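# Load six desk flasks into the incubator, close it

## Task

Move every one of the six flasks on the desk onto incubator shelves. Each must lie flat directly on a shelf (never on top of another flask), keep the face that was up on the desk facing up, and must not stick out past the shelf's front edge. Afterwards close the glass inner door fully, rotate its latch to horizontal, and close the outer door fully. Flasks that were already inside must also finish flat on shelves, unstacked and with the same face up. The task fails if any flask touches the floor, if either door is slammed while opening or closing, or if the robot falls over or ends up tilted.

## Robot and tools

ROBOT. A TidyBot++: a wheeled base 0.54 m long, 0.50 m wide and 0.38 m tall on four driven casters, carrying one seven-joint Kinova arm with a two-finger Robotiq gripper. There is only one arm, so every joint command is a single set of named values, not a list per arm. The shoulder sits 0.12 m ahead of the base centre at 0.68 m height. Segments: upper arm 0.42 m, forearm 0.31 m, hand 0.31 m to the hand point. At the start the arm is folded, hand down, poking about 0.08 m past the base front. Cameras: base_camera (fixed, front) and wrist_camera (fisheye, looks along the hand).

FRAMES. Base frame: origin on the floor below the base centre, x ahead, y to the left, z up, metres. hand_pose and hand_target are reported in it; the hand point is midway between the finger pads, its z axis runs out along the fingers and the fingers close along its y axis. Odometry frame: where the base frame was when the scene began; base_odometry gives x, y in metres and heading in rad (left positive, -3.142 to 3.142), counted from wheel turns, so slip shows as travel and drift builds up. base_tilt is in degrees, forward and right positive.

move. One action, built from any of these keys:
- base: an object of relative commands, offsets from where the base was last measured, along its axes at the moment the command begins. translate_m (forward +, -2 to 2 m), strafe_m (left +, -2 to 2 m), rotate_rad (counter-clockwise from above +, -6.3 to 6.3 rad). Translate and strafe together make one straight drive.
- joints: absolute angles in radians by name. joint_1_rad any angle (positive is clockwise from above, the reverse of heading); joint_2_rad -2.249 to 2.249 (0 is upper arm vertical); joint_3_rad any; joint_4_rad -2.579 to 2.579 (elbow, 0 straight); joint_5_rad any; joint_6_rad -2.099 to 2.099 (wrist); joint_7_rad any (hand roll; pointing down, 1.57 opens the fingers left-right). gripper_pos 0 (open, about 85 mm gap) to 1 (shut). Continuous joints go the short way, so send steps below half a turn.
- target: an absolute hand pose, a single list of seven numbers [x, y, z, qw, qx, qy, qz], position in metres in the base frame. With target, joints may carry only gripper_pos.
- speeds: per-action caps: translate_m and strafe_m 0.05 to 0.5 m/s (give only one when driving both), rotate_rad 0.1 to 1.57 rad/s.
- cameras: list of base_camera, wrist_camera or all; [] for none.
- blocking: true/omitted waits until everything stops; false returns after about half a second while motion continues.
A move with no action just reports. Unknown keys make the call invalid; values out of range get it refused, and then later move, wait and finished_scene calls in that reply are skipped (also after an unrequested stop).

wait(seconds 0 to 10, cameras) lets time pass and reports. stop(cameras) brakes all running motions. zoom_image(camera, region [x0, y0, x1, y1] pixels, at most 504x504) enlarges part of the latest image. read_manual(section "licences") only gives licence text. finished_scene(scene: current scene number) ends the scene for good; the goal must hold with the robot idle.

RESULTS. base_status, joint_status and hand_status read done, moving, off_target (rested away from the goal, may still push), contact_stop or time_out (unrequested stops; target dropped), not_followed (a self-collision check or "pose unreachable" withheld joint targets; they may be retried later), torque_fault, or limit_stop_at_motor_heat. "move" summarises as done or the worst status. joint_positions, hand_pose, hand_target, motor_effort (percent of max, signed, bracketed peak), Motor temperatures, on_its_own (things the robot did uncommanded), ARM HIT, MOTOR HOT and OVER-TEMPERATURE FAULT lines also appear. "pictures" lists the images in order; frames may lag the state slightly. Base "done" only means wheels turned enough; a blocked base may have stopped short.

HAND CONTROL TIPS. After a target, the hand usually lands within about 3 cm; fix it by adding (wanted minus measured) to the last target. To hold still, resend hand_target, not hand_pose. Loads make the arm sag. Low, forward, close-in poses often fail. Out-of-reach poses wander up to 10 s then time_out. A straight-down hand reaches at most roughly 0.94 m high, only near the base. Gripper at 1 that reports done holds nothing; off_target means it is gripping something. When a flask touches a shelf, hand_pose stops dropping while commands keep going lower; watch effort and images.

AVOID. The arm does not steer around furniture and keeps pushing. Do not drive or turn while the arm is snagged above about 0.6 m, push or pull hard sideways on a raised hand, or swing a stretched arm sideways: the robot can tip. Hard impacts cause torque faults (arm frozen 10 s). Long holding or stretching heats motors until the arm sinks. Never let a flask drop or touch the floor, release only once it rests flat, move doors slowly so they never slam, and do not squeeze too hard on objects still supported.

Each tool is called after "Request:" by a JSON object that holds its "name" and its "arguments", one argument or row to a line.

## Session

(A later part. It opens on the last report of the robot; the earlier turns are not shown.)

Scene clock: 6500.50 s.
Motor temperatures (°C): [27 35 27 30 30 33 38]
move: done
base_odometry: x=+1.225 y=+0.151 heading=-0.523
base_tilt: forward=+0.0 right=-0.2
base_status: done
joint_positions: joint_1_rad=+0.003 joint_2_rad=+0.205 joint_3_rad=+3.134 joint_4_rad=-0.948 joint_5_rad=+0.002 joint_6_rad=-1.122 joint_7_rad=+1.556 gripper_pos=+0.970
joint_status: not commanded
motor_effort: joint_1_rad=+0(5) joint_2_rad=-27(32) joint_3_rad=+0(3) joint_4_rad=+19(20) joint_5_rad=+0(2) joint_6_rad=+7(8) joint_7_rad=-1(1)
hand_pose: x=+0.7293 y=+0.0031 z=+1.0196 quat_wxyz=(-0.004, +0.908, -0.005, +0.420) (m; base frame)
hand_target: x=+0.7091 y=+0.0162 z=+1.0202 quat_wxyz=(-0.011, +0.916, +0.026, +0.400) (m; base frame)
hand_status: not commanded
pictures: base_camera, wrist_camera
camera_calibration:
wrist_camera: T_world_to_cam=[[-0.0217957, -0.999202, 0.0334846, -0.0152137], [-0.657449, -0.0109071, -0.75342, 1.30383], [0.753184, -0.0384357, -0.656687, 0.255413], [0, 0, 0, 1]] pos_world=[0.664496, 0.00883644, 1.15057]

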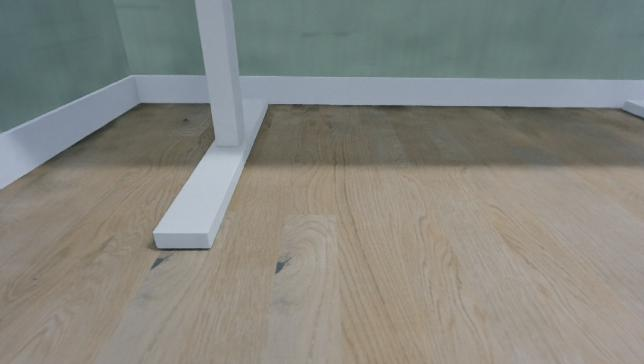

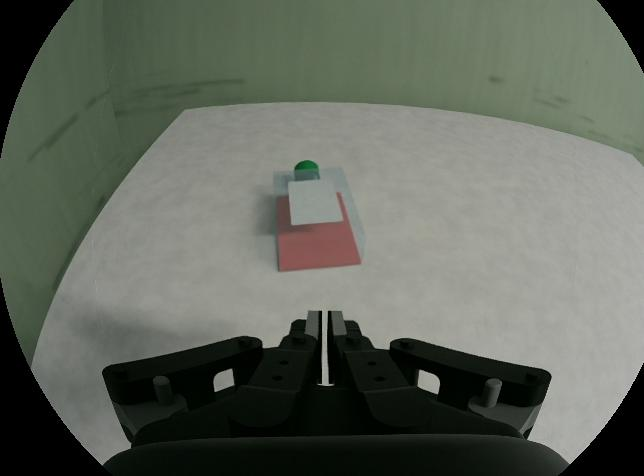

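Request:
{"name": "move", "arguments": {
  "base": {"strafe_m": 0.075},
  "speeds": {"strafe_m": 0.15},
  "joints": {"joint_2_rad": 0.165, "joint_4_rad": -1.41, "joint_6_rad": -0.36, "gripper_pos": 0.97},
  "cameras": []
}}

Request:
{"name": "move", "arguments": {
  "joints": {"joint_2_rad": 0.17, "joint_4_rad": -1.505, "joint_6_rad": -0.24},
  "cameras": []
}}

Request:
{"name": "move", "arguments": {
  "base": {"translate_m": 0.088},
  "speeds": {"translate_m": 0.12},
  "cameras": ["wrist_camera"]
}}

Scene clock: 6569.53 s.
Motor temperatures (°C): [27 34 27 31 30 33 38]
move: done
base_odometry: x=+1.263 y=+0.216 heading=-0.523
base_tilt: forward=+0.0 right=-0.2
base_status: done
joint_positions: joint_1_rad=+0.002 joint_2_rad=+0.196 joint_3_rad=+3.134 joint_4_rad=-1.392 joint_5_rad=+0.002 joint_6_rad=-0.440 joint_7_rad=+1.556 gripper_pos=+0.970
joint_status: all done
motor_effort: joint_1_rad=+0(3) joint_2_rad=-30(32) joint_3_rad=+0(2) joint_4_rad=+21(22) joint_5_rad=-1(1) joint_6_rad=+8(9) joint_7_rad=+0(1)
hand_pose: x=+0.7945 y=+0.0042 z=+0.9518 quat_wxyz=(-0.005, +0.849, -0.004, +0.529) (m; base frame)
hand_target: x=+0.7932 y=+0.0106 z=+0.9848 quat_wxyz=(-0.004, +0.823, +0.012, +0.567) (m; base frame)
hand_status: not commanded
pictures: none
No camera images: "cameras" was empty.

Scene clock: 6570.77 s.
Motor temperatures (°C): [27 34 27 31 30 33 38]
move: done
base_odometry: x=+1.263 y=+0.216 heading=-0.523
base_tilt: forward=+0.0 right=-0.2
base_status: not commanded
joint_positions: joint_1_rad=+0.002 joint_2_rad=+0.194 joint_3_rad=+3.134 joint_4_rad=-1.491 joint_5_rad=+0.002 joint_6_rad=-0.319 joint_7_rad=+1.556 gripper_pos=+0.970
joint_status: all done
motor_effort: joint_1_rad=+0(1) joint_2_rad=-30(31) joint_3_rad=+0(0) joint_4_rad=+21(22) joint_5_rad=+0(1) joint_6_rad=+8(9) joint_7_rad=+0(1)
hand_pose: x=+0.7948 y=+0.0043 z=+0.9285 quat_wxyz=(-0.005, +0.842, -0.004, +0.539) (m; base frame)
hand_target: x=+0.7957 y=+0.0093 z=+0.9589 quat_wxyz=(-0.003, +0.818, +0.010, +0.576) (m; base frame)
hand_status: not commanded
pictures: none
No camera images: "cameras" was empty.

Scene clock: 6572.10 s.
Motor temperatures (°C): [27 34 27 31 30 33 38]
move: done
base_odometry: x=+1.339 y=+0.172 heading=-0.523
base_tilt: forward=+0.0 right=-0.2
base_status: done
joint_positions: joint_1_rad=+0.002 joint_2_rad=+0.187 joint_3_rad=+3.134 joint_4_rad=-1.492 joint_5_rad=+0.002 joint_6_rad=-0.316 joint_7_rad=+1.556 gripper_pos=+0.970
joint_status: not commanded
motor_effort: joint_1_rad=+0(1) joint_2_rad=-30(34) joint_3_rad=+0(1) joint_4_rad=+21(22) joint_5_rad=-1(1) joint_6_rad=+9(9) joint_7_rad=+0(1)
hand_pose: x=+0.7935 y=+0.0043 z=+0.9332 quat_wxyz=(-0.005, +0.840, -0.004, +0.543) (m; base frame)
hand_target: x=+0.7957 y=+0.0093 z=+0.9589 quat_wxyz=(-0.003, +0.818, +0.010, +0.576) (m; base frame)
hand_status: not commanded
pictures: wrist_camera
camera_calibration:
wrist_camera: T_world_to_cam=[[-0.0284862, -0.999273, 0.0253513, 0.00312922], [-0.423127, -0.010923, -0.906005, 1.23745], [0.905622, -0.0365354, -0.422508, -0.189169], [0, 0, 0, 1]] pos_world=[0.695002, 0.00973222, 1.04113]

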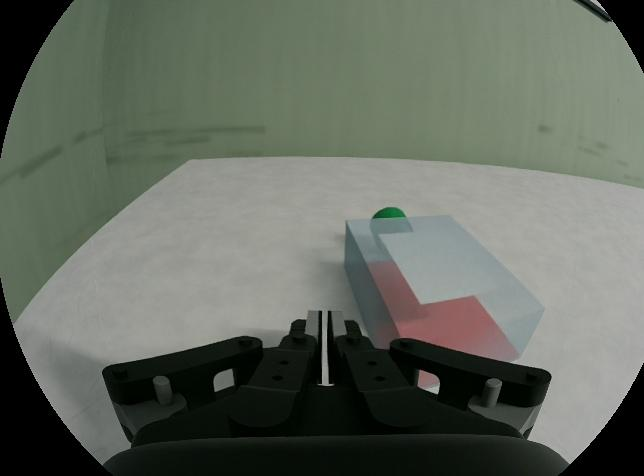

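Request:
{"name": "move", "arguments": {
  "base": {"strafe_m": -0.058},
  "speeds": {"strafe_m": 0.06},
  "cameras": ["wrist_camera"]
}}

Scene clock: 6580.83 s.
Motor temperatures (°C): [27 34 27 31 30 33 38]
move: done
base_odometry: x=+1.310 y=+0.122 heading=-0.523
base_tilt: forward=+0.0 right=-0.2
base_status: done
joint_positions: joint_1_rad=+0.002 joint_2_rad=+0.187 joint_3_rad=+3.134 joint_4_rad=-1.492 joint_5_rad=+0.002 joint_6_rad=-0.316 joint_7_rad=+1.556 gripper_pos=+0.970
joint_status: not commanded
motor_effort: joint_1_rad=+0(3) joint_2_rad=-29(30) joint_3_rad=+0(2) joint_4_rad=+21(21) joint_5_rad=+0(1) joint_6_rad=+9(9) joint_7_rad=+0(1)
hand_pose: x=+0.7936 y=+0.0044 z=+0.9333 quat_wxyz=(-0.005, +0.840, -0.004, +0.543) (m; base frame)
hand_target: x=+0.7957 y=+0.0093 z=+0.9589 quat_wxyz=(-0.003, +0.818, +0.010, +0.576) (m; base frame)
hand_status: not commanded
pictures: wrist_camera
camera_calibration:
wrist_camera: T_world_to_cam=[[-0.0283539, -0.999275, 0.0254007, 0.00308575], [-0.423129, -0.0110238, -0.906002, 1.23745], [0.905626, -0.0364364, -0.42251, -0.189167], [0, 0, 0, 1]] pos_world=[0.695001, 0.00983232, 1.04113]

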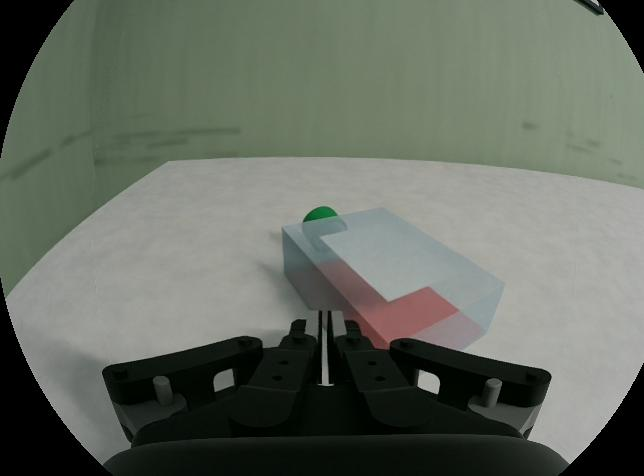

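Request:
{"name": "move", "arguments": {
  "base": {"translate_m": 0.012, "strafe_m": -0.04},
  "speeds": {"strafe_m": 0.06},
  "cameras": ["wrist_camera"]
}}

Scene clock: 6586.63 s.
Motor temperatures (°C): [27 34 27 31 30 33 38]
move: done
base_odometry: x=+1.301 y=+0.081 heading=-0.523
base_tilt: forward=+0.1 right=-0.2
base_status: done
joint_positions: joint_1_rad=+0.002 joint_2_rad=+0.187 joint_3_rad=+3.134 joint_4_rad=-1.492 joint_5_rad=+0.002 joint_6_rad=-0.315 joint_7_rad=+1.556 gripper_pos=+0.970
joint_status: not commanded
motor_effort: joint_1_rad=+0(3) joint_2_rad=-29(30) joint_3_rad=+0(3) joint_4_rad=+21(21) joint_5_rad=-1(1) joint_6_rad=+9(9) joint_7_rad=-1(1)
hand_pose: x=+0.7936 y=+0.0047 z=+0.9333 quat_wxyz=(-0.005, +0.840, -0.003, +0.543) (m; base frame)
hand_target: x=+0.7957 y=+0.0093 z=+0.9589 quat_wxyz=(-0.003, +0.818, +0.010, +0.576) (m; base frame)
hand_status: not commanded
pictures: wrist_camera
camera_calibration:
wrist_camera: T_world_to_cam=[[-0.0279508, -0.999289, 0.0253211, 0.00308535], [-0.423007, -0.0111269, -0.906058, 1.23751], [0.905695, -0.0360361, -0.422395, -0.189286], [0, 0, 0, 1]] pos_world=[0.694999, 0.0100317, 1.04123]

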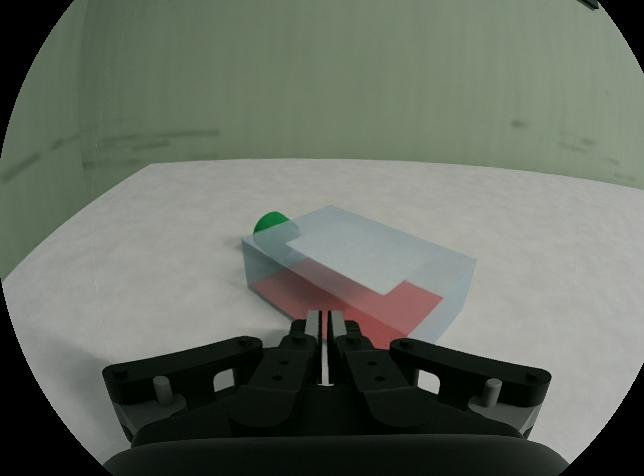

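Request:
{"name": "move", "arguments": {
  "base": {"translate_m": 0.018, "strafe_m": -0.032},
  "speeds": {"strafe_m": 0.06},
  "cameras": ["wrist_camera"]
}}

Scene clock: 6604.53 s.
Motor temperatures (°C): [27 34 27 31 30 33 38]
move: done
base_odometry: x=+1.300 y=+0.044 heading=-0.523
base_tilt: forward=+0.1 right=-0.2
base_status: done
joint_positions: joint_1_rad=+0.002 joint_2_rad=+0.187 joint_3_rad=+3.134 joint_4_rad=-1.492 joint_5_rad=+0.002 joint_6_rad=-0.315 joint_7_rad=+1.556 gripper_pos=+0.970
joint_status: not commanded
motor_effort: joint_1_rad=+0(2) joint_2_rad=-29(31) joint_3_rad=+0(2) joint_4_rad=+21(21) joint_5_rad=-1(1) joint_6_rad=+8(9) joint_7_rad=+0(1)
hand_pose: x=+0.7935 y=+0.0047 z=+0.9335 quat_wxyz=(-0.005, +0.840, -0.003, +0.543) (m; base frame)
hand_target: x=+0.7957 y=+0.0093 z=+0.9589 quat_wxyz=(-0.003, +0.818, +0.010, +0.576) (m; base frame)
hand_status: not commanded
pictures: wrist_camera
camera_calibration:
wrist_camera: T_world_to_cam=[[-0.0278708, -0.999292, 0.0252669, 0.00318056], [-0.422601, -0.0111277, -0.906247, 1.23748], [0.905887, -0.0359357, -0.421992, -0.189702], [0, 0, 0, 1]] pos_world=[0.694897, 0.0101315, 1.04133]

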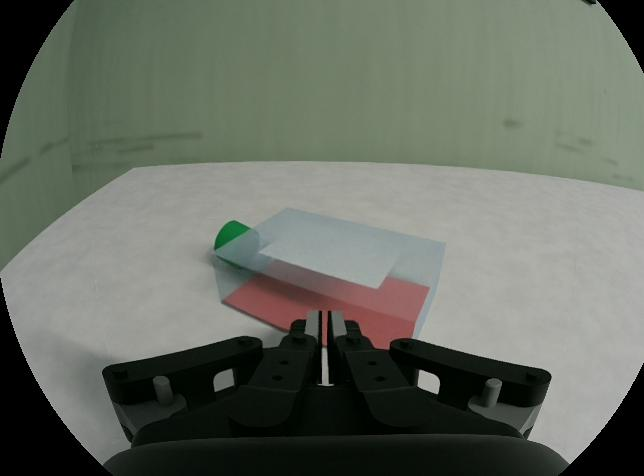

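Request:
{"name": "move", "arguments": {
  "base": {"translate_m": 0.027, "strafe_m": -0.024},
  "speeds": {"translate_m": 0.06},
  "cameras": ["wrist_camera"]
}}

Scene clock: 6626.57 s.
Motor temperatures (°C): [27 34 27 31 30 33 38]
move: done
base_odometry: x=+1.311 y=+0.010 heading=-0.523
base_tilt: forward=+0.0 right=-0.2
base_status: done
joint_positions: joint_1_rad=+0.002 joint_2_rad=+0.186 joint_3_rad=+3.134 joint_4_rad=-1.492 joint_5_rad=+0.002 joint_6_rad=-0.315 joint_7_rad=+1.556 gripper_pos=+0.970
joint_status: not commanded
motor_effort: joint_1_rad=+0(2) joint_2_rad=-30(32) joint_3_rad=+0(2) joint_4_rad=+21(21) joint_5_rad=-1(1) joint_6_rad=+8(9) joint_7_rad=+0(1)
hand_pose: x=+0.7934 y=+0.0047 z=+0.9340 quat_wxyz=(-0.005, +0.840, -0.003, +0.543) (m; base frame)
hand_target: x=+0.7957 y=+0.0093 z=+0.9589 quat_wxyz=(-0.003, +0.818, +0.010, +0.576) (m; base frame)
hand_status: not commanded
pictures: wrist_camera
camera_calibration:
wrist_camera: T_world_to_cam=[[-0.027894, -0.999292, 0.0252444, 0.00319902], [-0.421828, -0.0111282, -0.906608, 1.23764], [0.906247, -0.0359377, -0.421219, -0.190272], [0, 0, 0, 1]] pos_world=[0.694594, 0.0101315, 1.04183]

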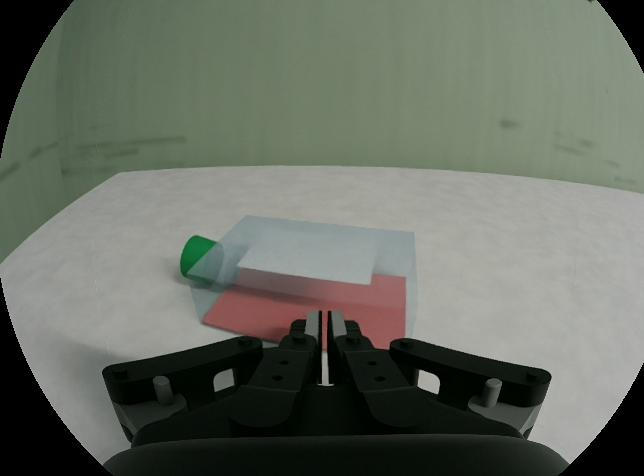

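Request:
{"name": "move", "arguments": {
  "base": {"translate_m": -0.015},
  "speeds": {"translate_m": 0.1},
  "cameras": []
}}

Request:
{"name": "move", "arguments": {
  "base": {"strafe_m": -0.033},
  "speeds": {"strafe_m": 0.1},
  "cameras": []
}}

Request:
{"name": "move", "arguments": {
  "base": {"translate_m": 0.06},
  "speeds": {"translate_m": 0.06},
  "cameras": ["wrist_camera"]
}}

Scene clock: 6647.47 s.
Motor temperatures (°C): [27 34 27 31 30 33 38]
move: done
base_odometry: x=+1.298 y=+0.017 heading=-0.523
base_tilt: forward=+0.1 right=-0.2
base_status: done
joint_positions: joint_1_rad=+0.002 joint_2_rad=+0.180 joint_3_rad=+3.134 joint_4_rad=-1.493 joint_5_rad=+0.002 joint_6_rad=-0.314 joint_7_rad=+1.556 gripper_pos=+0.970
joint_status: not commanded
motor_effort: joint_1_rad=+0(2) joint_2_rad=-29(34) joint_3_rad=+0(1) joint_4_rad=+21(22) joint_5_rad=+0(1) joint_6_rad=+8(9) joint_7_rad=+0(1)
hand_pose: x=+0.7918 y=+0.0047 z=+0.9379 quat_wxyz=(-0.005, +0.838, -0.003, +0.546) (m; base frame)
hand_target: x=+0.7957 y=+0.0093 z=+0.9589 quat_wxyz=(-0.003, +0.818, +0.010, +0.576) (m; base frame)
hand_status: not commanded
pictures: none
No camera images: "cameras" was empty.

Scene clock: 6648.37 s.
Motor temperatures (°C): [27 34 27 31 30 33 38]
move: done
base_odometry: x=+1.282 y=-0.011 heading=-0.523
base_tilt: forward=+0.1 right=-0.2
base_status: done
joint_positions: joint_1_rad=+0.001 joint_2_rad=+0.180 joint_3_rad=+3.134 joint_4_rad=-1.493 joint_5_rad=+0.002 joint_6_rad=-0.314 joint_7_rad=+1.556 gripper_pos=+0.970
joint_status: not commanded
motor_effort: joint_1_rad=+0(3) joint_2_rad=-29(31) joint_3_rad=+0(2) joint_4_rad=+21(22) joint_5_rad=+0(1) joint_6_rad=+9(9) joint_7_rad=+0(1)
hand_pose: x=+0.7918 y=+0.0052 z=+0.9379 quat_wxyz=(-0.006, +0.838, -0.003, +0.546) (m; base frame)
hand_target: x=+0.7957 y=+0.0093 z=+0.9589 quat_wxyz=(-0.003, +0.818, +0.010, +0.576) (m; base frame)
hand_status: not commanded
pictures: none
No camera images: "cameras" was empty.

Scene clock: 6649.87 s.
Motor temperatures (°C): [27 34 27 31 30 33 38]
move: done
base_odometry: x=+1.334 y=-0.042 heading=-0.523
base_tilt: forward=+0.0 right=-0.2
base_status: done
joint_positions: joint_1_rad=+0.001 joint_2_rad=+0.181 joint_3_rad=+3.134 joint_4_rad=-1.493 joint_5_rad=+0.002 joint_6_rad=-0.313 joint_7_rad=+1.556 gripper_pos=+0.970
joint_status: not commanded
motor_effort: joint_1_rad=-1(1) joint_2_rad=-29(33) joint_3_rad=+0(0) joint_4_rad=+21(22) joint_5_rad=-1(1) joint_6_rad=+9(9) joint_7_rad=+0(1)
hand_pose: x=+0.7920 y=+0.0052 z=+0.9377 quat_wxyz=(-0.006, +0.838, -0.003, +0.546) (m; base frame)
hand_target: x=+0.7957 y=+0.0093 z=+0.9589 quat_wxyz=(-0.003, +0.818, +0.010, +0.576) (m; base frame)
hand_status: not commanded
pictures: wrist_camera
camera_calibration:
wrist_camera: T_world_to_cam=[[-0.0272493, -0.999312, 0.0251483, 0.00312042], [-0.41614, -0.0115339, -0.909227, 1.23831], [0.908892, -0.035241, -0.41554, -0.194931], [0, 0, 0, 1]] pos_world=[0.692566, 0.0105312, 1.04482]

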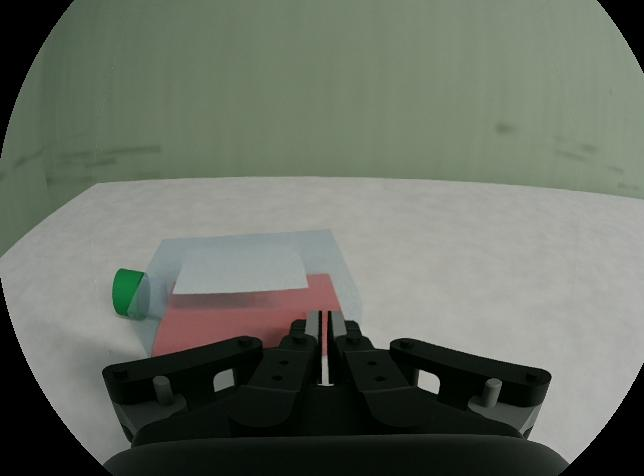

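Request:
{"name": "move", "arguments": {
  "base": {"translate_m": 0.05},
  "speeds": {"translate_m": 0.06},
  "joints": {"joint_2_rad": 0.178, "joint_4_rad": -1.515, "joint_6_rad": -0.23},
  "cameras": ["wrist_camera"]
}}

Scene clock: 6657.53 s.
Motor temperatures (°C): [27 34 27 31 30 33 38]
move: done
base_odometry: x=+1.377 y=-0.067 heading=-0.524
base_tilt: forward=+0.0 right=-0.2
base_status: done
joint_positions: joint_1_rad=+0.001 joint_2_rad=+0.184 joint_3_rad=+3.134 joint_4_rad=-1.500 joint_5_rad=+0.002 joint_6_rad=-0.304 joint_7_rad=+1.556 gripper_pos=+0.970
joint_status: all done
motor_effort: joint_1_rad=+0(1) joint_2_rad=-29(32) joint_3_rad=+0(1) joint_4_rad=+21(22) joint_5_rad=+0(1) joint_6_rad=+8(9) joint_7_rad=+0(1)
hand_pose: x=+0.7927 y=+0.0053 z=+0.9338 quat_wxyz=(-0.006, +0.838, -0.003, +0.545) (m; base frame)
hand_target: x=+0.7976 y=+0.0092 z=+0.9503 quat_wxyz=(-0.003, +0.820, +0.010, +0.572) (m; base frame)
hand_status: not commanded
pictures: wrist_camera
camera_calibration:
wrist_camera: T_world_to_cam=[[-0.0272619, -0.999314, 0.0250855, 0.00331191], [-0.417116, -0.0114337, -0.908781, 1.23553], [0.908444, -0.0352387, -0.416518, -0.195961], [0, 0, 0, 1]] pos_world=[0.69347, 0.0105309, 1.04112]

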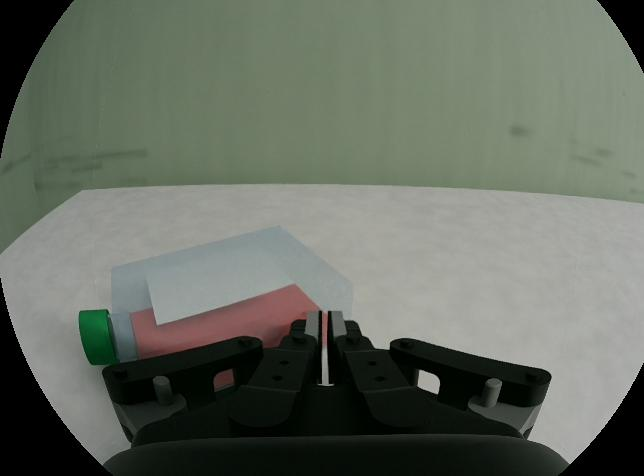

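Request:
{"name": "move", "arguments": {
  "base": {"translate_m": -0.08},
  "speeds": {"translate_m": 0.15},
  "cameras": []
}}

Request:
{"name": "move", "arguments": {
  "base": {"strafe_m": 0.182},
  "speeds": {"strafe_m": 0.15},
  "cameras": ["wrist_camera"]
}}

Scene clock: 6673.47 s.
Motor temperatures (°C): [27 34 27 31 30 33 38]
move: done
base_odometry: x=+1.308 y=-0.027 heading=-0.523
base_tilt: forward=+0.0 right=-0.2
base_status: done
joint_positions: joint_1_rad=+0.001 joint_2_rad=+0.186 joint_3_rad=+3.134 joint_4_rad=-1.501 joint_5_rad=+0.002 joint_6_rad=-0.303 joint_7_rad=+1.556 gripper_pos=+0.970
joint_status: not commanded
motor_effort: joint_1_rad=+0(1) joint_2_rad=-30(32) joint_3_rad=+0(1) joint_4_rad=+21(22) joint_5_rad=+0(1) joint_6_rad=+9(9) joint_7_rad=-1(1)
hand_pose: x=+0.7935 y=+0.0053 z=+0.9320 quat_wxyz=(-0.006, +0.839, -0.003, +0.544) (m; base frame)
hand_target: x=+0.7976 y=+0.0092 z=+0.9503 quat_wxyz=(-0.003, +0.820, +0.010, +0.572) (m; base frame)
hand_status: not commanded
pictures: none
No camera images: "cameras" was empty.

Scene clock: 6675.33 s.
Motor temperatures (°C): [27 34 27 31 30 33 38]
move: done
base_odometry: x=+1.399 y=+0.131 heading=-0.523
base_tilt: forward=+0.1 right=-0.2
base_status: done
joint_positions: joint_1_rad=+0.001 joint_2_rad=+0.186 joint_3_rad=+3.134 joint_4_rad=-1.501 joint_5_rad=+0.002 joint_6_rad=-0.303 joint_7_rad=+1.556 gripper_pos=+0.970
joint_status: not commanded
motor_effort: joint_1_rad=-1(4) joint_2_rad=-29(30) joint_3_rad=+0(3) joint_4_rad=+21(21) joint_5_rad=+0(1) joint_6_rad=+9(9) joint_7_rad=-1(1)
hand_pose: x=+0.7935 y=+0.0055 z=+0.9321 quat_wxyz=(-0.006, +0.839, -0.003, +0.544) (m; base frame)
hand_target: x=+0.7976 y=+0.0092 z=+0.9503 quat_wxyz=(-0.003, +0.820, +0.010, +0.572) (m; base frame)
hand_status: not commanded
pictures: wrist_camera
camera_calibration:
wrist_camera: T_world_to_cam=[[-0.0266762, -0.999328, 0.0251192, 0.00323444], [-0.418944, -0.0116387, -0.907938, 1.23485], [0.90762, -0.0347439, -0.418352, -0.194965], [0, 0, 0, 1]] pos_world=[0.694375, 0.0108304, 1.03953]

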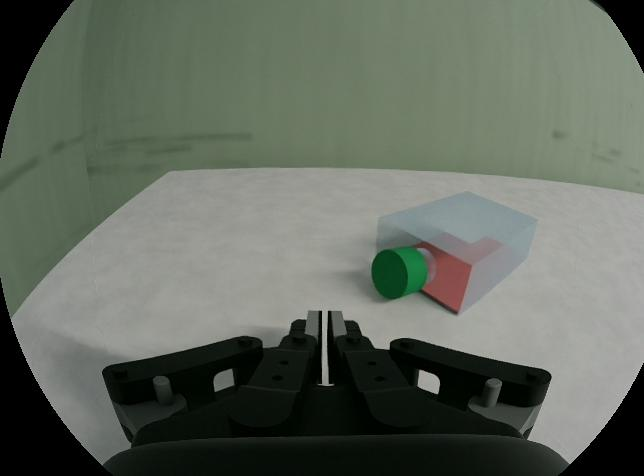

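Request:
{"name": "move", "arguments": {
  "base": {"translate_m": 0.1},
  "speeds": {"translate_m": 0.12},
  "cameras": []
}}

Request:
{"name": "move", "arguments": {
  "base": {"translate_m": -0.005, "strafe_m": -0.02},
  "speeds": {"strafe_m": 0.06},
  "cameras": []
}}

Request:
{"name": "move", "arguments": {
  "base": {"translate_m": -0.022, "strafe_m": -0.035},
  "speeds": {"translate_m": 0.06},
  "cameras": ["wrist_camera"]
}}

Scene clock: 6695.70 s.
Motor temperatures (°C): [27 34 27 31 30 33 38]
move: done
base_odometry: x=+1.486 y=+0.081 heading=-0.523
base_tilt: forward=+0.1 right=-0.2
base_status: done
joint_positions: joint_1_rad=+0.001 joint_2_rad=+0.188 joint_3_rad=+3.134 joint_4_rad=-1.501 joint_5_rad=+0.002 joint_6_rad=-0.302 joint_7_rad=+1.556 gripper_pos=+0.970
joint_status: not commanded
motor_effort: joint_1_rad=+0(1) joint_2_rad=-29(32) joint_3_rad=+0(1) joint_4_rad=+21(22) joint_5_rad=+0(1) joint_6_rad=+8(9) joint_7_rad=+0(1)
hand_pose: x=+0.7939 y=+0.0055 z=+0.9307 quat_wxyz=(-0.006, +0.839, -0.003, +0.544) (m; base frame)
hand_target: x=+0.7976 y=+0.0092 z=+0.9503 quat_wxyz=(-0.003, +0.820, +0.010, +0.572) (m; base frame)
hand_status: not commanded
pictures: none
No camera images: "cameras" was empty.

Scene clock: 6696.53 s.
Motor temperatures (°C): [27 34 27 31 30 33 38]
move: done
base_odometry: x=+1.472 y=+0.066 heading=-0.523
base_tilt: forward=+0.0 right=-0.2
base_status: done
joint_positions: joint_1_rad=+0.001 joint_2_rad=+0.188 joint_3_rad=+3.134 joint_4_rad=-1.501 joint_5_rad=+0.002 joint_6_rad=-0.302 joint_7_rad=+1.556 gripper_pos=+0.970
joint_status: not commanded
motor_effort: joint_1_rad=+0(3) joint_2_rad=-30(32) joint_3_rad=+0(3) joint_4_rad=+21(22) joint_5_rad=-1(1) joint_6_rad=+9(9) joint_7_rad=+0(1)
hand_pose: x=+0.7939 y=+0.0056 z=+0.9307 quat_wxyz=(-0.006, +0.839, -0.003, +0.544) (m; base frame)
hand_target: x=+0.7976 y=+0.0092 z=+0.9503 quat_wxyz=(-0.003, +0.820, +0.010, +0.572) (m; base frame)
hand_status: not commanded
pictures: none
No camera images: "cameras" was empty.

Scene clock: 6697.73 s.
Motor temperatures (°C): [27 34 27 31 30 33 38]
move: done
base_odometry: x=+1.435 y=+0.047 heading=-0.523
base_tilt: forward=+0.0 right=-0.2
base_status: done
joint_positions: joint_1_rad=+0.001 joint_2_rad=+0.188 joint_3_rad=+3.134 joint_4_rad=-1.501 joint_5_rad=+0.002 joint_6_rad=-0.302 joint_7_rad=+1.556 gripper_pos=+0.970
joint_status: not commanded
motor_effort: joint_1_rad=+0(3) joint_2_rad=-29(32) joint_3_rad=+0(2) joint_4_rad=+21(21) joint_5_rad=+0(1) joint_6_rad=+9(9) joint_7_rad=+0(1)
hand_pose: x=+0.7940 y=+0.0056 z=+0.9307 quat_wxyz=(-0.006, +0.839, -0.003, +0.544) (m; base frame)
hand_target: x=+0.7976 y=+0.0092 z=+0.9503 quat_wxyz=(-0.003, +0.820, +0.010, +0.572) (m; base frame)
hand_status: not commanded
pictures: wrist_camera
camera_calibration:
wrist_camera: T_world_to_cam=[[-0.0265427, -0.999332, 0.0251195, 0.00329251], [-0.420408, -0.0116389, -0.90726, 1.23429], [0.906947, -0.0346416, -0.419819, -0.194156], [0, 0, 0, 1]] pos_world=[0.695081, 0.0109302, 1.03823]

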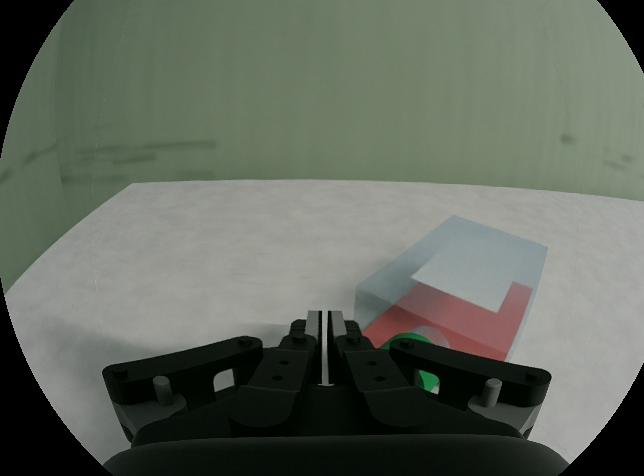

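Request:
{"name": "move", "arguments": {
  "base": {"translate_m": -0.022, "strafe_m": -0.038},
  "speeds": {"translate_m": 0.06},
  "cameras": ["wrist_camera"]
}}

Request:
{"name": "move", "arguments": {
  "base": {"translate_m": -0.018, "strafe_m": -0.034},
  "speeds": {"translate_m": 0.06},
  "cameras": ["wrist_camera"]
}}

Scene clock: 6703.83 s.
Motor temperatures (°C): [27 34 27 31 30 33 38]
move: done
base_odometry: x=+1.397 y=+0.025 heading=-0.523
base_tilt: forward=+0.0 right=-0.1
base_status: done
joint_positions: joint_1_rad=+0.001 joint_2_rad=+0.188 joint_3_rad=+3.134 joint_4_rad=-1.501 joint_5_rad=+0.002 joint_6_rad=-0.302 joint_7_rad=+1.556 gripper_pos=+0.970
joint_status: not commanded
motor_effort: joint_1_rad=+0(3) joint_2_rad=-29(33) joint_3_rad=+0(2) joint_4_rad=+21(21) joint_5_rad=-1(1) joint_6_rad=+8(9) joint_7_rad=+0(1)
hand_pose: x=+0.7940 y=+0.0057 z=+0.9306 quat_wxyz=(-0.006, +0.839, -0.003, +0.544) (m; base frame)
hand_target: x=+0.7976 y=+0.0092 z=+0.9503 quat_wxyz=(-0.003, +0.820, +0.010, +0.572) (m; base frame)
hand_status: not commanded
pictures: wrist_camera
camera_calibration:
wrist_camera: T_world_to_cam=[[-0.0264062, -0.999334, 0.0251729, 0.00324224], [-0.420493, -0.0117416, -0.90722, 1.23431], [0.906912, -0.0345412, -0.419903, -0.194042], [0, 0, 0, 1]] pos_world=[0.695081, 0.0110303, 1.03823]

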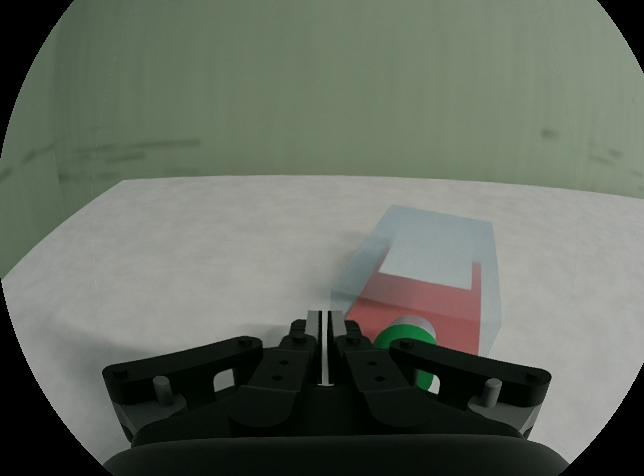

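Scene clock: 6704.97 s.
Motor temperatures (°C): [27 34 27 31 30 33 38]
move: done
base_odometry: x=+1.364 y=+0.004 heading=-0.523
base_tilt: forward=+0.0 right=-0.2
base_status: done
joint_positions: joint_1_rad=+0.000 joint_2_rad=+0.189 joint_3_rad=+3.134 joint_4_rad=-1.501 joint_5_rad=+0.002 joint_6_rad=-0.302 joint_7_rad=+1.556 gripper_pos=+0.970
joint_status: not commanded
motor_effort: joint_1_rad=+0(3) joint_2_rad=-29(32) joint_3_rad=+0(2) joint_4_rad=+21(22) joint_5_rad=-1(1) joint_6_rad=+9(9) joint_7_rad=+0(1)
hand_pose: x=+0.7940 y=+0.0059 z=+0.9305 quat_wxyz=(-0.006, +0.839, -0.003, +0.544) (m; base frame)
hand_target: x=+0.7976 y=+0.0092 z=+0.9503 quat_wxyz=(-0.003, +0.820, +0.010, +0.572) (m; base frame)
hand_status: not commanded
pictures: wrist_camera
camera_calibration:
wrist_camera: T_world_to_cam=[[-0.0260943, -0.999343, 0.0251415, 0.00316283], [-0.420529, -0.0118428, -0.907202, 1.23427], [0.906904, -0.0342455, -0.419944, -0.194124], [0, 0, 0, 1]] pos_world=[0.695179, 0.01113, 1.03813]

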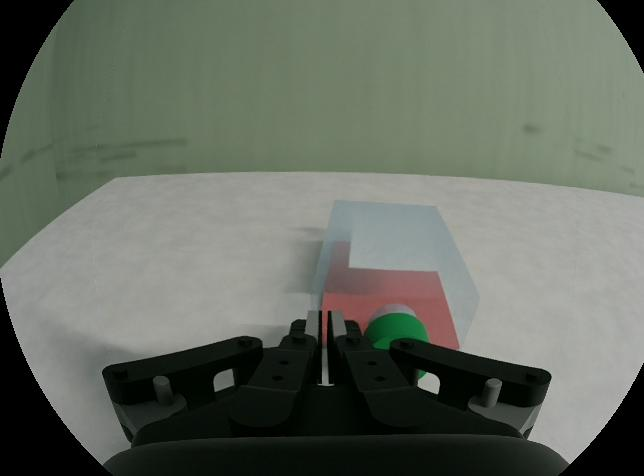

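Request:
{"name": "move", "arguments": {
  "base": {"translate_m": -0.1, "strafe_m": 0.022},
  "speeds": {"translate_m": 0.1},
  "cameras": []
}}

Request:
{"name": "move", "arguments": {
  "base": {"rotate_rad": -0.1, "strafe_m": 0.034},
  "speeds": {"strafe_m": 0.15},
  "joints": {"joint_2_rad": 0.165, "joint_4_rad": -1.41, "joint_6_rad": -0.36, "gripper_pos": 0.0},
  "cameras": ["wrist_camera"]
}}

Scene clock: 6727.60 s.
Motor temperatures (°C): [27 34 27 31 30 33 38]
move: done
base_odometry: x=+1.289 y=+0.073 heading=-0.523
base_tilt: forward=+0.0 right=-0.2
base_status: done
joint_positions: joint_1_rad=+0.000 joint_2_rad=+0.188 joint_3_rad=+3.134 joint_4_rad=-1.502 joint_5_rad=+0.002 joint_6_rad=-0.301 joint_7_rad=+1.556 gripper_pos=+0.970
joint_status: not commanded
motor_effort: joint_1_rad=+0(1) joint_2_rad=-29(35) joint_3_rad=+0(1) joint_4_rad=+21(22) joint_5_rad=-1(1) joint_6_rad=+8(9) joint_7_rad=+0(1)
hand_pose: x=+0.7938 y=+0.0059 z=+0.9310 quat_wxyz=(-0.006, +0.839, -0.003, +0.544) (m; base frame)
hand_target: x=+0.7976 y=+0.0092 z=+0.9503 quat_wxyz=(-0.003, +0.820, +0.010, +0.572) (m; base frame)
hand_status: not commanded
pictures: none
No camera images: "cameras" was empty.

Scene clock: 6728.70 s.
Motor temperatures (°C): [27 34 27 31 30 33 38]
move: done
base_odometry: x=+1.305 y=+0.103 heading=-0.623
base_tilt: forward=+0.0 right=-0.2
base_status: done
joint_positions: joint_1_rad=+0.001 joint_2_rad=+0.183 joint_3_rad=+3.134 joint_4_rad=-1.424 joint_5_rad=+0.002 joint_6_rad=-0.313 joint_7_rad=+1.556 gripper_pos=+0.000
joint_status: all done
motor_effort: joint_1_rad=-1(3) joint_2_rad=-29(32) joint_3_rad=+0(2) joint_4_rad=+21(23) joint_5_rad=+0(1) joint_6_rad=+9(9) joint_7_rad=+0(1)
hand_pose: x=+0.8022 y=+0.0053 z=+0.9774 quat_wxyz=(-0.006, +0.819, -0.003, +0.573) (m; base frame)
hand_target: x=+0.7932 y=+0.0106 z=+0.9848 quat_wxyz=(-0.004, +0.823, +0.012, +0.567) (m; base frame)
hand_status: not commanded
pictures: wrist_camera
camera_calibration:
wrist_camera: T_world_to_cam=[[-0.0289362, -0.999322, 0.0227848, 0.00610493], [-0.354929, -0.0110371, -0.934828, 1.25455], [0.934445, -0.0351374, -0.354369, -0.268032], [0, 0, 0, 1]] pos_world=[0.695914, 0.0105294, 1.07767]

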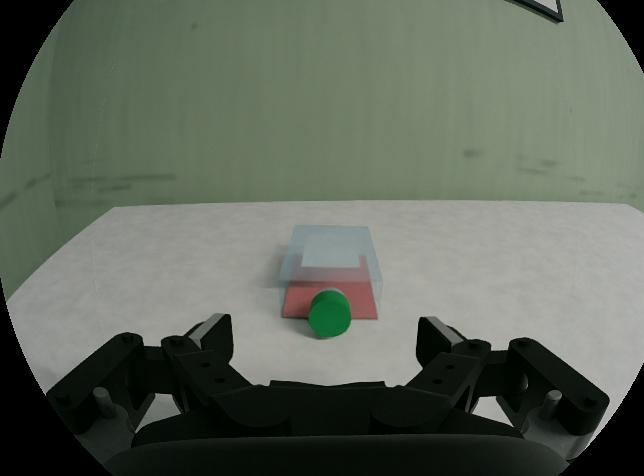

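Request:
{"name": "move", "arguments": {
  "joints": {"joint_2_rad": 0.17, "joint_4_rad": -1.54, "joint_6_rad": -0.213},
  "cameras": []
}}

Request:
{"name": "move", "arguments": {
  "base": {"translate_m": 0.075, "strafe_m": -0.005},
  "speeds": {"translate_m": 0.12},
  "cameras": ["wrist_camera"]
}}

Scene clock: 6740.00 s.
Motor temperatures (°C): [27 34 27 31 30 33 38]
move: done
base_odometry: x=+1.305 y=+0.103 heading=-0.623
base_tilt: forward=+0.1 right=-0.2
base_status: not commanded
joint_positions: joint_1_rad=+0.001 joint_2_rad=+0.183 joint_3_rad=+3.134 joint_4_rad=-1.529 joint_5_rad=+0.002 joint_6_rad=-0.280 joint_7_rad=+1.556 gripper_pos=+0.000
joint_status: all done
motor_effort: joint_1_rad=+0(1) joint_2_rad=-28(31) joint_3_rad=+0(0) joint_4_rad=+21(22) joint_5_rad=-1(1) joint_6_rad=+9(9) joint_7_rad=+0(1)
hand_pose: x=+0.7909 y=+0.0053 z=+0.9240 quat_wxyz=(-0.006, +0.839, -0.003, +0.544) (m; base frame)
hand_target: x=+0.7935 y=+0.0091 z=+0.9456 quat_wxyz=(-0.003, +0.820, +0.010, +0.572) (m; base frame)
hand_status: not commanded
pictures: none
No camera images: "cameras" was empty.

Scene clock: 6741.20 s.
Motor temperatures (°C): [27 34 27 31 30 33 38]
move: done
base_odometry: x=+1.364 y=+0.055 heading=-0.622
base_tilt: forward=+0.0 right=-0.3
base_status: done
joint_positions: joint_1_rad=+0.001 joint_2_rad=+0.184 joint_3_rad=+3.134 joint_4_rad=-1.529 joint_5_rad=+0.002 joint_6_rad=-0.280 joint_7_rad=+1.556 gripper_pos=+0.000
joint_status: not commanded
motor_effort: joint_1_rad=+0(1) joint_2_rad=-29(32) joint_3_rad=+0(1) joint_4_rad=+21(22) joint_5_rad=+0(1) joint_6_rad=+8(9) joint_7_rad=+0(1)
hand_pose: x=+0.7910 y=+0.0053 z=+0.9236 quat_wxyz=(-0.006, +0.839, -0.003, +0.543) (m; base frame)
hand_target: x=+0.7935 y=+0.0091 z=+0.9456 quat_wxyz=(-0.003, +0.820, +0.010, +0.572) (m; base frame)
hand_status: not commanded
pictures: wrist_camera
camera_calibration:
wrist_camera: T_world_to_cam=[[-0.0270139, -0.999316, 0.0252607, 0.00327284], [-0.421305, -0.0115344, -0.906846, 1.22691], [0.906517, -0.0351399, -0.420705, -0.193263], [0, 0, 0, 1]] pos_world=[0.692187, 0.010631, 1.03123]

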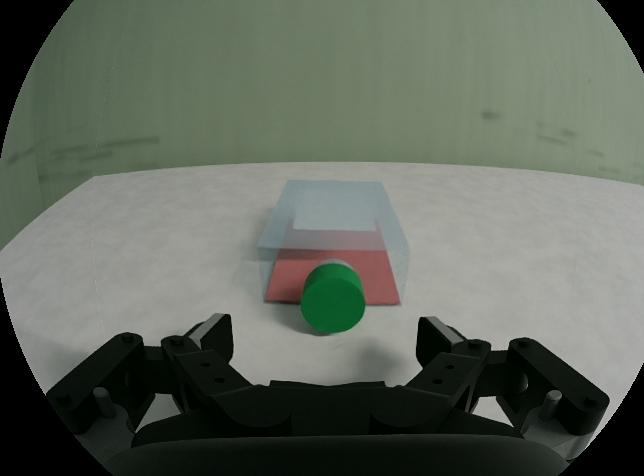

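Request:
{"name": "move", "arguments": {
  "base": {"translate_m": 0.04, "strafe_m": -0.006},
  "speeds": {"translate_m": 0.06},
  "cameras": ["wrist_camera"]
}}

Scene clock: 6756.97 s.
Motor temperatures (°C): [27 34 27 31 30 33 38]
move: done
base_odometry: x=+1.393 y=+0.027 heading=-0.622
base_tilt: forward=+0.1 right=-0.2
base_status: done
joint_positions: joint_1_rad=+0.001 joint_2_rad=+0.183 joint_3_rad=+3.134 joint_4_rad=-1.529 joint_5_rad=+0.002 joint_6_rad=-0.280 joint_7_rad=+1.556 gripper_pos=+0.000
joint_status: not commanded
motor_effort: joint_1_rad=+0(1) joint_2_rad=-29(32) joint_3_rad=+0(1) joint_4_rad=+21(21) joint_5_rad=+0(1) joint_6_rad=+8(9) joint_7_rad=+0(1)
hand_pose: x=+0.7908 y=+0.0053 z=+0.9240 quat_wxyz=(-0.006, +0.839, -0.003, +0.544) (m; base frame)
hand_target: x=+0.7935 y=+0.0091 z=+0.9456 quat_wxyz=(-0.003, +0.820, +0.010, +0.572) (m; base frame)
hand_status: not commanded
pictures: wrist_camera
camera_calibration:
wrist_camera: T_world_to_cam=[[-0.0270316, -0.999316, 0.0252452, 0.00328557], [-0.420734, -0.011535, -0.907111, 1.22706], [0.906781, -0.0351421, -0.420134, -0.193683], [0, 0, 0, 1]] pos_world=[0.691985, 0.010631, 1.03163]

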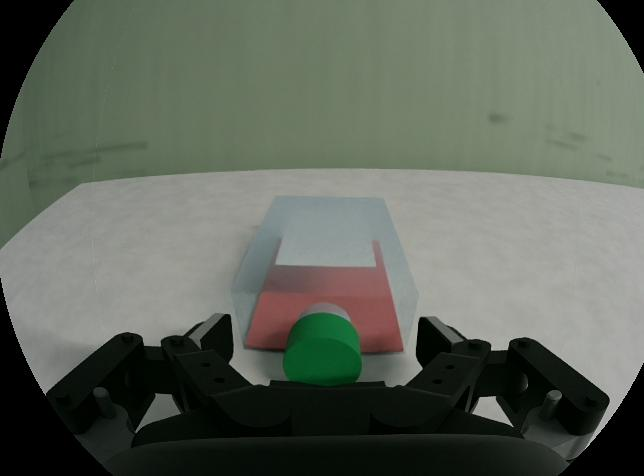

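Request:
{"name": "move", "arguments": {
  "joints": {"gripper_pos": 0.8},
  "cameras": ["wrist_camera"]
}}

Request:
{"name": "move", "arguments": {
  "joints": {"joint_2_rad": 0.05},
  "cameras": []
}}

Request:
{"name": "move", "arguments": {
  "base": {"translate_m": -0.35},
  "speeds": {"translate_m": 0.3},
  "cameras": ["wrist_camera", "base_camera"]
}}

Scene clock: 6770.37 s.
Motor temperatures (°C): [27 34 27 31 30 33 38]
move: off_target
base_odometry: x=+1.393 y=+0.027 heading=-0.622
base_tilt: forward=+0.0 right=-0.2
base_status: not commanded
joint_positions: joint_1_rad=+0.001 joint_2_rad=+0.183 joint_3_rad=+3.134 joint_4_rad=-1.529 joint_5_rad=+0.002 joint_6_rad=-0.279 joint_7_rad=+1.556 gripper_pos=+0.685
joint_status: gripper_pos off_target (ended at +0.685, target +0.800)
motor_effort: joint_1_rad=+0(1) joint_2_rad=-28(30) joint_3_rad=+0(0) joint_4_rad=+20(21) joint_5_rad=+0(1) joint_6_rad=+8(9) joint_7_rad=-1(1)
hand_pose: x=+0.7909 y=+0.0053 z=+0.9241 quat_wxyz=(-0.006, +0.839, -0.003, +0.544) (m; base frame)
hand_target: x=+0.7935 y=+0.0091 z=+0.9456 quat_wxyz=(-0.003, +0.820, +0.010, +0.572) (m; base frame)
hand_status: not commanded
pictures: wrist_camera
camera_calibration:
wrist_camera: T_world_to_cam=[[-0.0270012, -0.999315, 0.0253238, 0.00318121], [-0.420331, -0.0116347, -0.907296, 1.22707], [0.906969, -0.0351424, -0.419729, -0.194188], [0, 0, 0, 1]] pos_world=[0.691983, 0.0106313, 1.03173]

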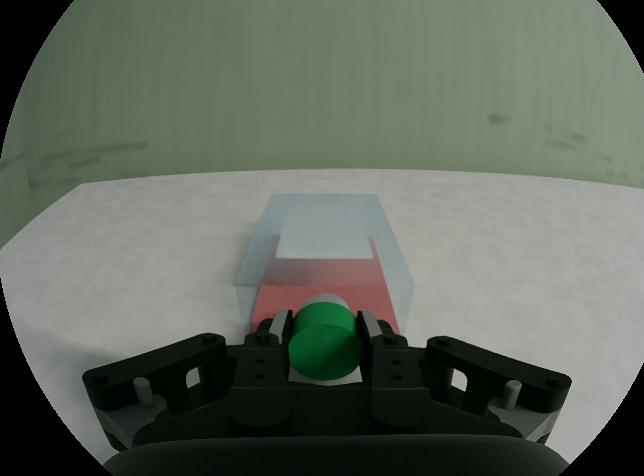

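Scene clock: 6771.47 s.
Motor temperatures (°C): [27 34 27 31 30 33 38]
move: done
base_odometry: x=+1.393 y=+0.027 heading=-0.622
base_tilt: forward=+0.0 right=-0.2
base_status: not commanded
joint_positions: joint_1_rad=+0.001 joint_2_rad=+0.066 joint_3_rad=+3.134 joint_4_rad=-1.535 joint_5_rad=+0.002 joint_6_rad=-0.279 joint_7_rad=+1.556 gripper_pos=+0.685
joint_status: all done
motor_effort: joint_1_rad=+0(1) joint_2_rad=-26(33) joint_3_rad=+0(0) joint_4_rad=+22(23) joint_5_rad=-1(1) joint_6_rad=+10(10) joint_7_rad=+0(1)
hand_pose: x=+0.7573 y=+0.0053 z=+0.9972 quat_wxyz=(-0.006, +0.808, -0.003, +0.590) (m; base frame)
hand_target: x=+0.7571 y=+0.0091 z=+1.0244 quat_wxyz=(-0.002, +0.784, +0.010, +0.620) (m; base frame)
hand_status: not commanded
pictures: none
No camera images: "cameras" was empty.

Scene clock: 6773.53 s.
Motor temperatures (°C): [27 34 27 31 30 33 38]
move: done
base_odometry: x=+1.108 y=+0.231 heading=-0.622
base_tilt: forward=+0.0 right=-0.2
base_status: done
joint_positions: joint_1_rad=+0.001 joint_2_rad=+0.063 joint_3_rad=+3.134 joint_4_rad=-1.535 joint_5_rad=+0.002 joint_6_rad=-0.279 joint_7_rad=+1.556 gripper_pos=+0.685
joint_status: not commanded
motor_effort: joint_1_rad=+0(1) joint_2_rad=-26(30) joint_3_rad=+0(1) joint_4_rad=+22(23) joint_5_rad=-1(1) joint_6_rad=+9(10) joint_7_rad=+1(1)
hand_pose: x=+0.7564 y=+0.0053 z=+0.9989 quat_wxyz=(-0.006, +0.807, -0.003, +0.591) (m; base frame)
hand_target: x=+0.7571 y=+0.0091 z=+1.0244 quat_wxyz=(-0.002, +0.784, +0.010, +0.620) (m; base frame)
hand_status: not commanded
pictures: base_camera, wrist_camera
camera_calibration:
wrist_camera: T_world_to_cam=[[-0.0297632, -0.99931, 0.0222226, 0.00552487], [-0.314641, -0.0117358, -0.949138, 1.24231], [0.948744, -0.0352416, -0.314074, -0.268679], [0, 0, 0, 1]] pos_world=[0.645954, 0.0106319, 1.09462]

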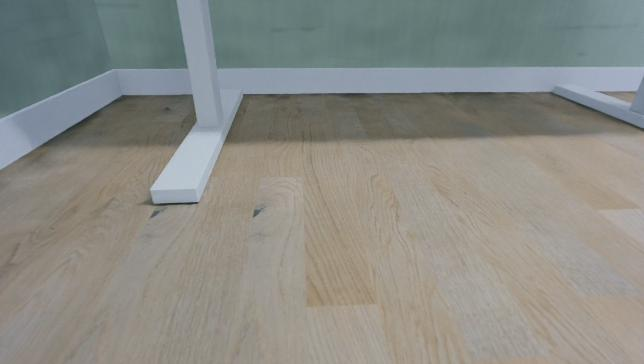

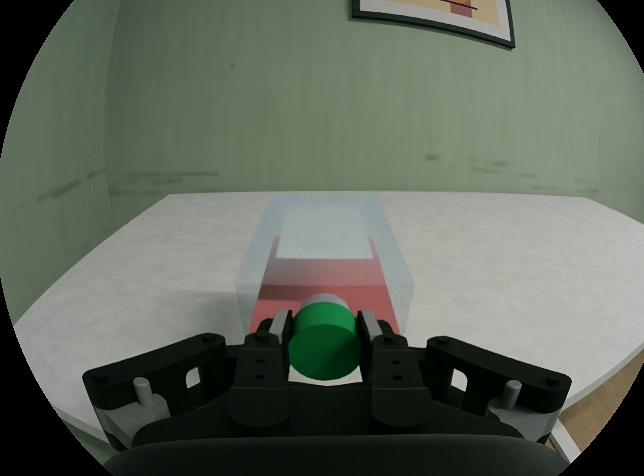

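Request:
{"name": "move", "arguments": {
  "base": {"translate_m": -0.367, "strafe_m": -1.074, "rotate_rad": -1.496},
  "speeds": {"translate_m": 0.4, "rotate_rad": 0.8},
  "cameras": ["wrist_camera", "base_camera"]
}}

Scene clock: 6790.80 s.
Motor temperatures (°C): [27 34 27 31 30 33 38]
move: done
base_odometry: x=+0.184 y=-0.428 heading=-2.118
base_tilt: forward=+0.1 right=-0.1
base_status: done
joint_positions: joint_1_rad=-0.004 joint_2_rad=+0.066 joint_3_rad=+3.131 joint_4_rad=-1.535 joint_5_rad=+0.002 joint_6_rad=-0.279 joint_7_rad=+1.556 gripper_pos=+0.685
joint_status: not commanded
motor_effort: joint_1_rad=-1(5) joint_2_rad=-26(29) joint_3_rad=+0(4) joint_4_rad=+22(22) joint_5_rad=+0(1) joint_6_rad=+10(10) joint_7_rad=-1(1)
hand_pose: x=+0.7571 y=+0.0101 z=+0.9973 quat_wxyz=(-0.008, +0.808, +0.000, +0.590) (m; base frame)
hand_target: x=+0.7571 y=+0.0091 z=+1.0244 quat_wxyz=(-0.002, +0.784, +0.010, +0.620) (m; base frame)
hand_status: not commanded
pictures: base_camera, wrist_camera
camera_calibration:
wrist_camera: T_world_to_cam=[[-0.022085, -0.999511, 0.0221382, 0.00459633], [-0.31704, -0.0139989, -0.948309, 1.24208], [0.948155, -0.0279621, -0.316576, -0.266766], [0, 0, 0, 1]] pos_world=[0.646827, 0.0145225, 1.09332]

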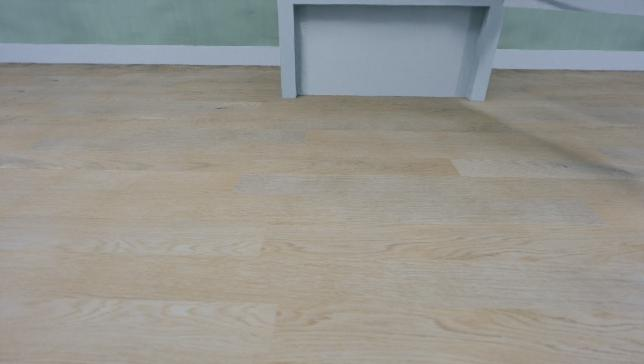

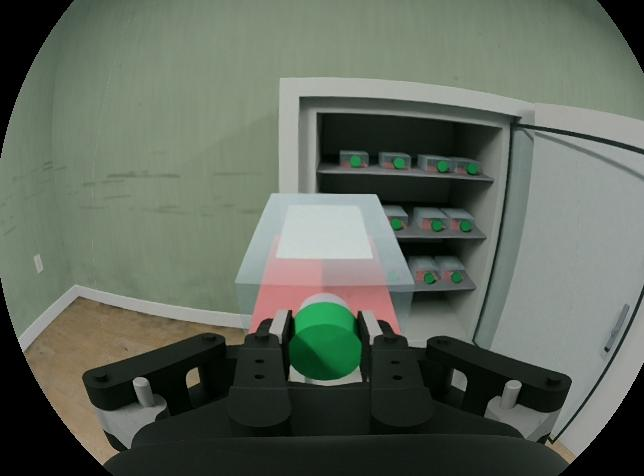

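Request:
{"name": "move", "arguments": {
  "base": {"strafe_m": -0.035, "rotate_rad": -0.03},
  "speeds": {"strafe_m": 0.15},
  "joints": {"joint_2_rad": 0.485, "joint_4_rad": -2.062, "joint_6_rad": 0.625},
  "cameras": []
}}

Request:
{"name": "move", "arguments": {
  "base": {"translate_m": 0.54},
  "speeds": {"translate_m": 0.3},
  "cameras": ["wrist_camera", "base_camera"]
}}

Scene clock: 6806.17 s.
Motor temperatures (°C): [27 34 27 31 30 33 38]
move: done
base_odometry: x=+0.154 y=-0.410 heading=-2.148
base_tilt: forward=+0.1 right=-0.2
base_status: done
joint_positions: joint_1_rad=+0.003 joint_2_rad=+0.494 joint_3_rad=+3.135 joint_4_rad=-2.049 joint_5_rad=+0.002 joint_6_rad=+0.541 joint_7_rad=+1.556 gripper_pos=+0.685
joint_status: all done
motor_effort: joint_1_rad=+0(5) joint_2_rad=-34(39) joint_3_rad=+0(4) joint_4_rad=+14(22) joint_5_rad=+0(1) joint_6_rad=+9(11) joint_7_rad=+0(1)
hand_pose: x=+0.7784 y=+0.0036 z=+0.6624 quat_wxyz=(-0.006, +0.842, -0.005, +0.539) (m; base frame)
hand_target: x=+0.7834 y=-0.0002 z=+0.6865 quat_wxyz=(+0.010, +0.820, +0.003, +0.573) (m; base frame)
hand_status: not commanded
pictures: none
No camera images: "cameras" was empty.

Scene clock: 6808.87 s.
Motor temperatures (°C): [27 34 27 31 30 33 38]
move: done
base_odometry: x=-0.141 y=-0.862 heading=-2.148
base_tilt: forward=+0.1 right=-0.2
base_status: done
joint_positions: joint_1_rad=+0.003 joint_2_rad=+0.495 joint_3_rad=+3.135 joint_4_rad=-2.053 joint_5_rad=+0.002 joint_6_rad=+0.546 joint_7_rad=+1.556 gripper_pos=+0.685
joint_status: not commanded
motor_effort: joint_1_rad=+0(1) joint_2_rad=-34(36) joint_3_rad=+0(1) joint_4_rad=+15(16) joint_5_rad=+0(1) joint_6_rad=+9(10) joint_7_rad=+0(1)
hand_pose: x=+0.7775 y=+0.0036 z=+0.6613 quat_wxyz=(-0.006, +0.842, -0.005, +0.539) (m; base frame)
hand_target: x=+0.7834 y=-0.0002 z=+0.6865 quat_wxyz=(+0.010, +0.820, +0.003, +0.573) (m; base frame)
hand_status: not commanded
pictures: base_camera, wrist_camera
camera_calibration:
wrist_camera: T_world_to_cam=[[-0.0292516, -0.999301, 0.0232615, 0.0107889], [-0.430103, -0.00842377, -0.902741, 0.987581], [0.902306, -0.0364115, -0.429556, -0.282232], [0, 0, 0, 1]] pos_world=[0.679736, 0.00882399, 0.770044]

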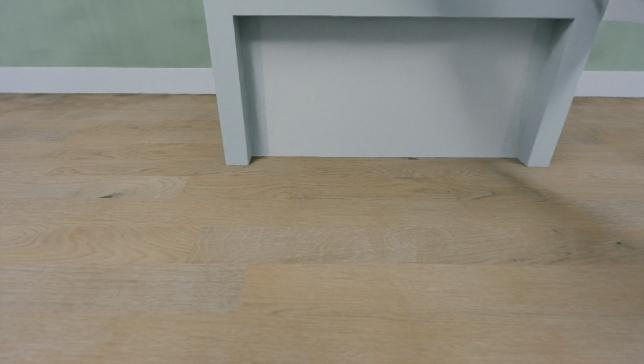

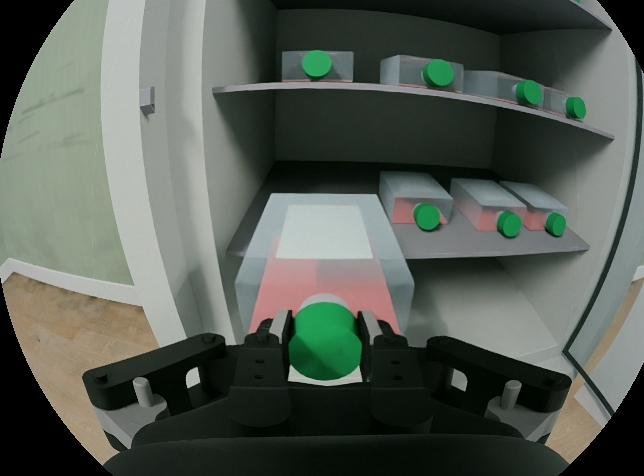

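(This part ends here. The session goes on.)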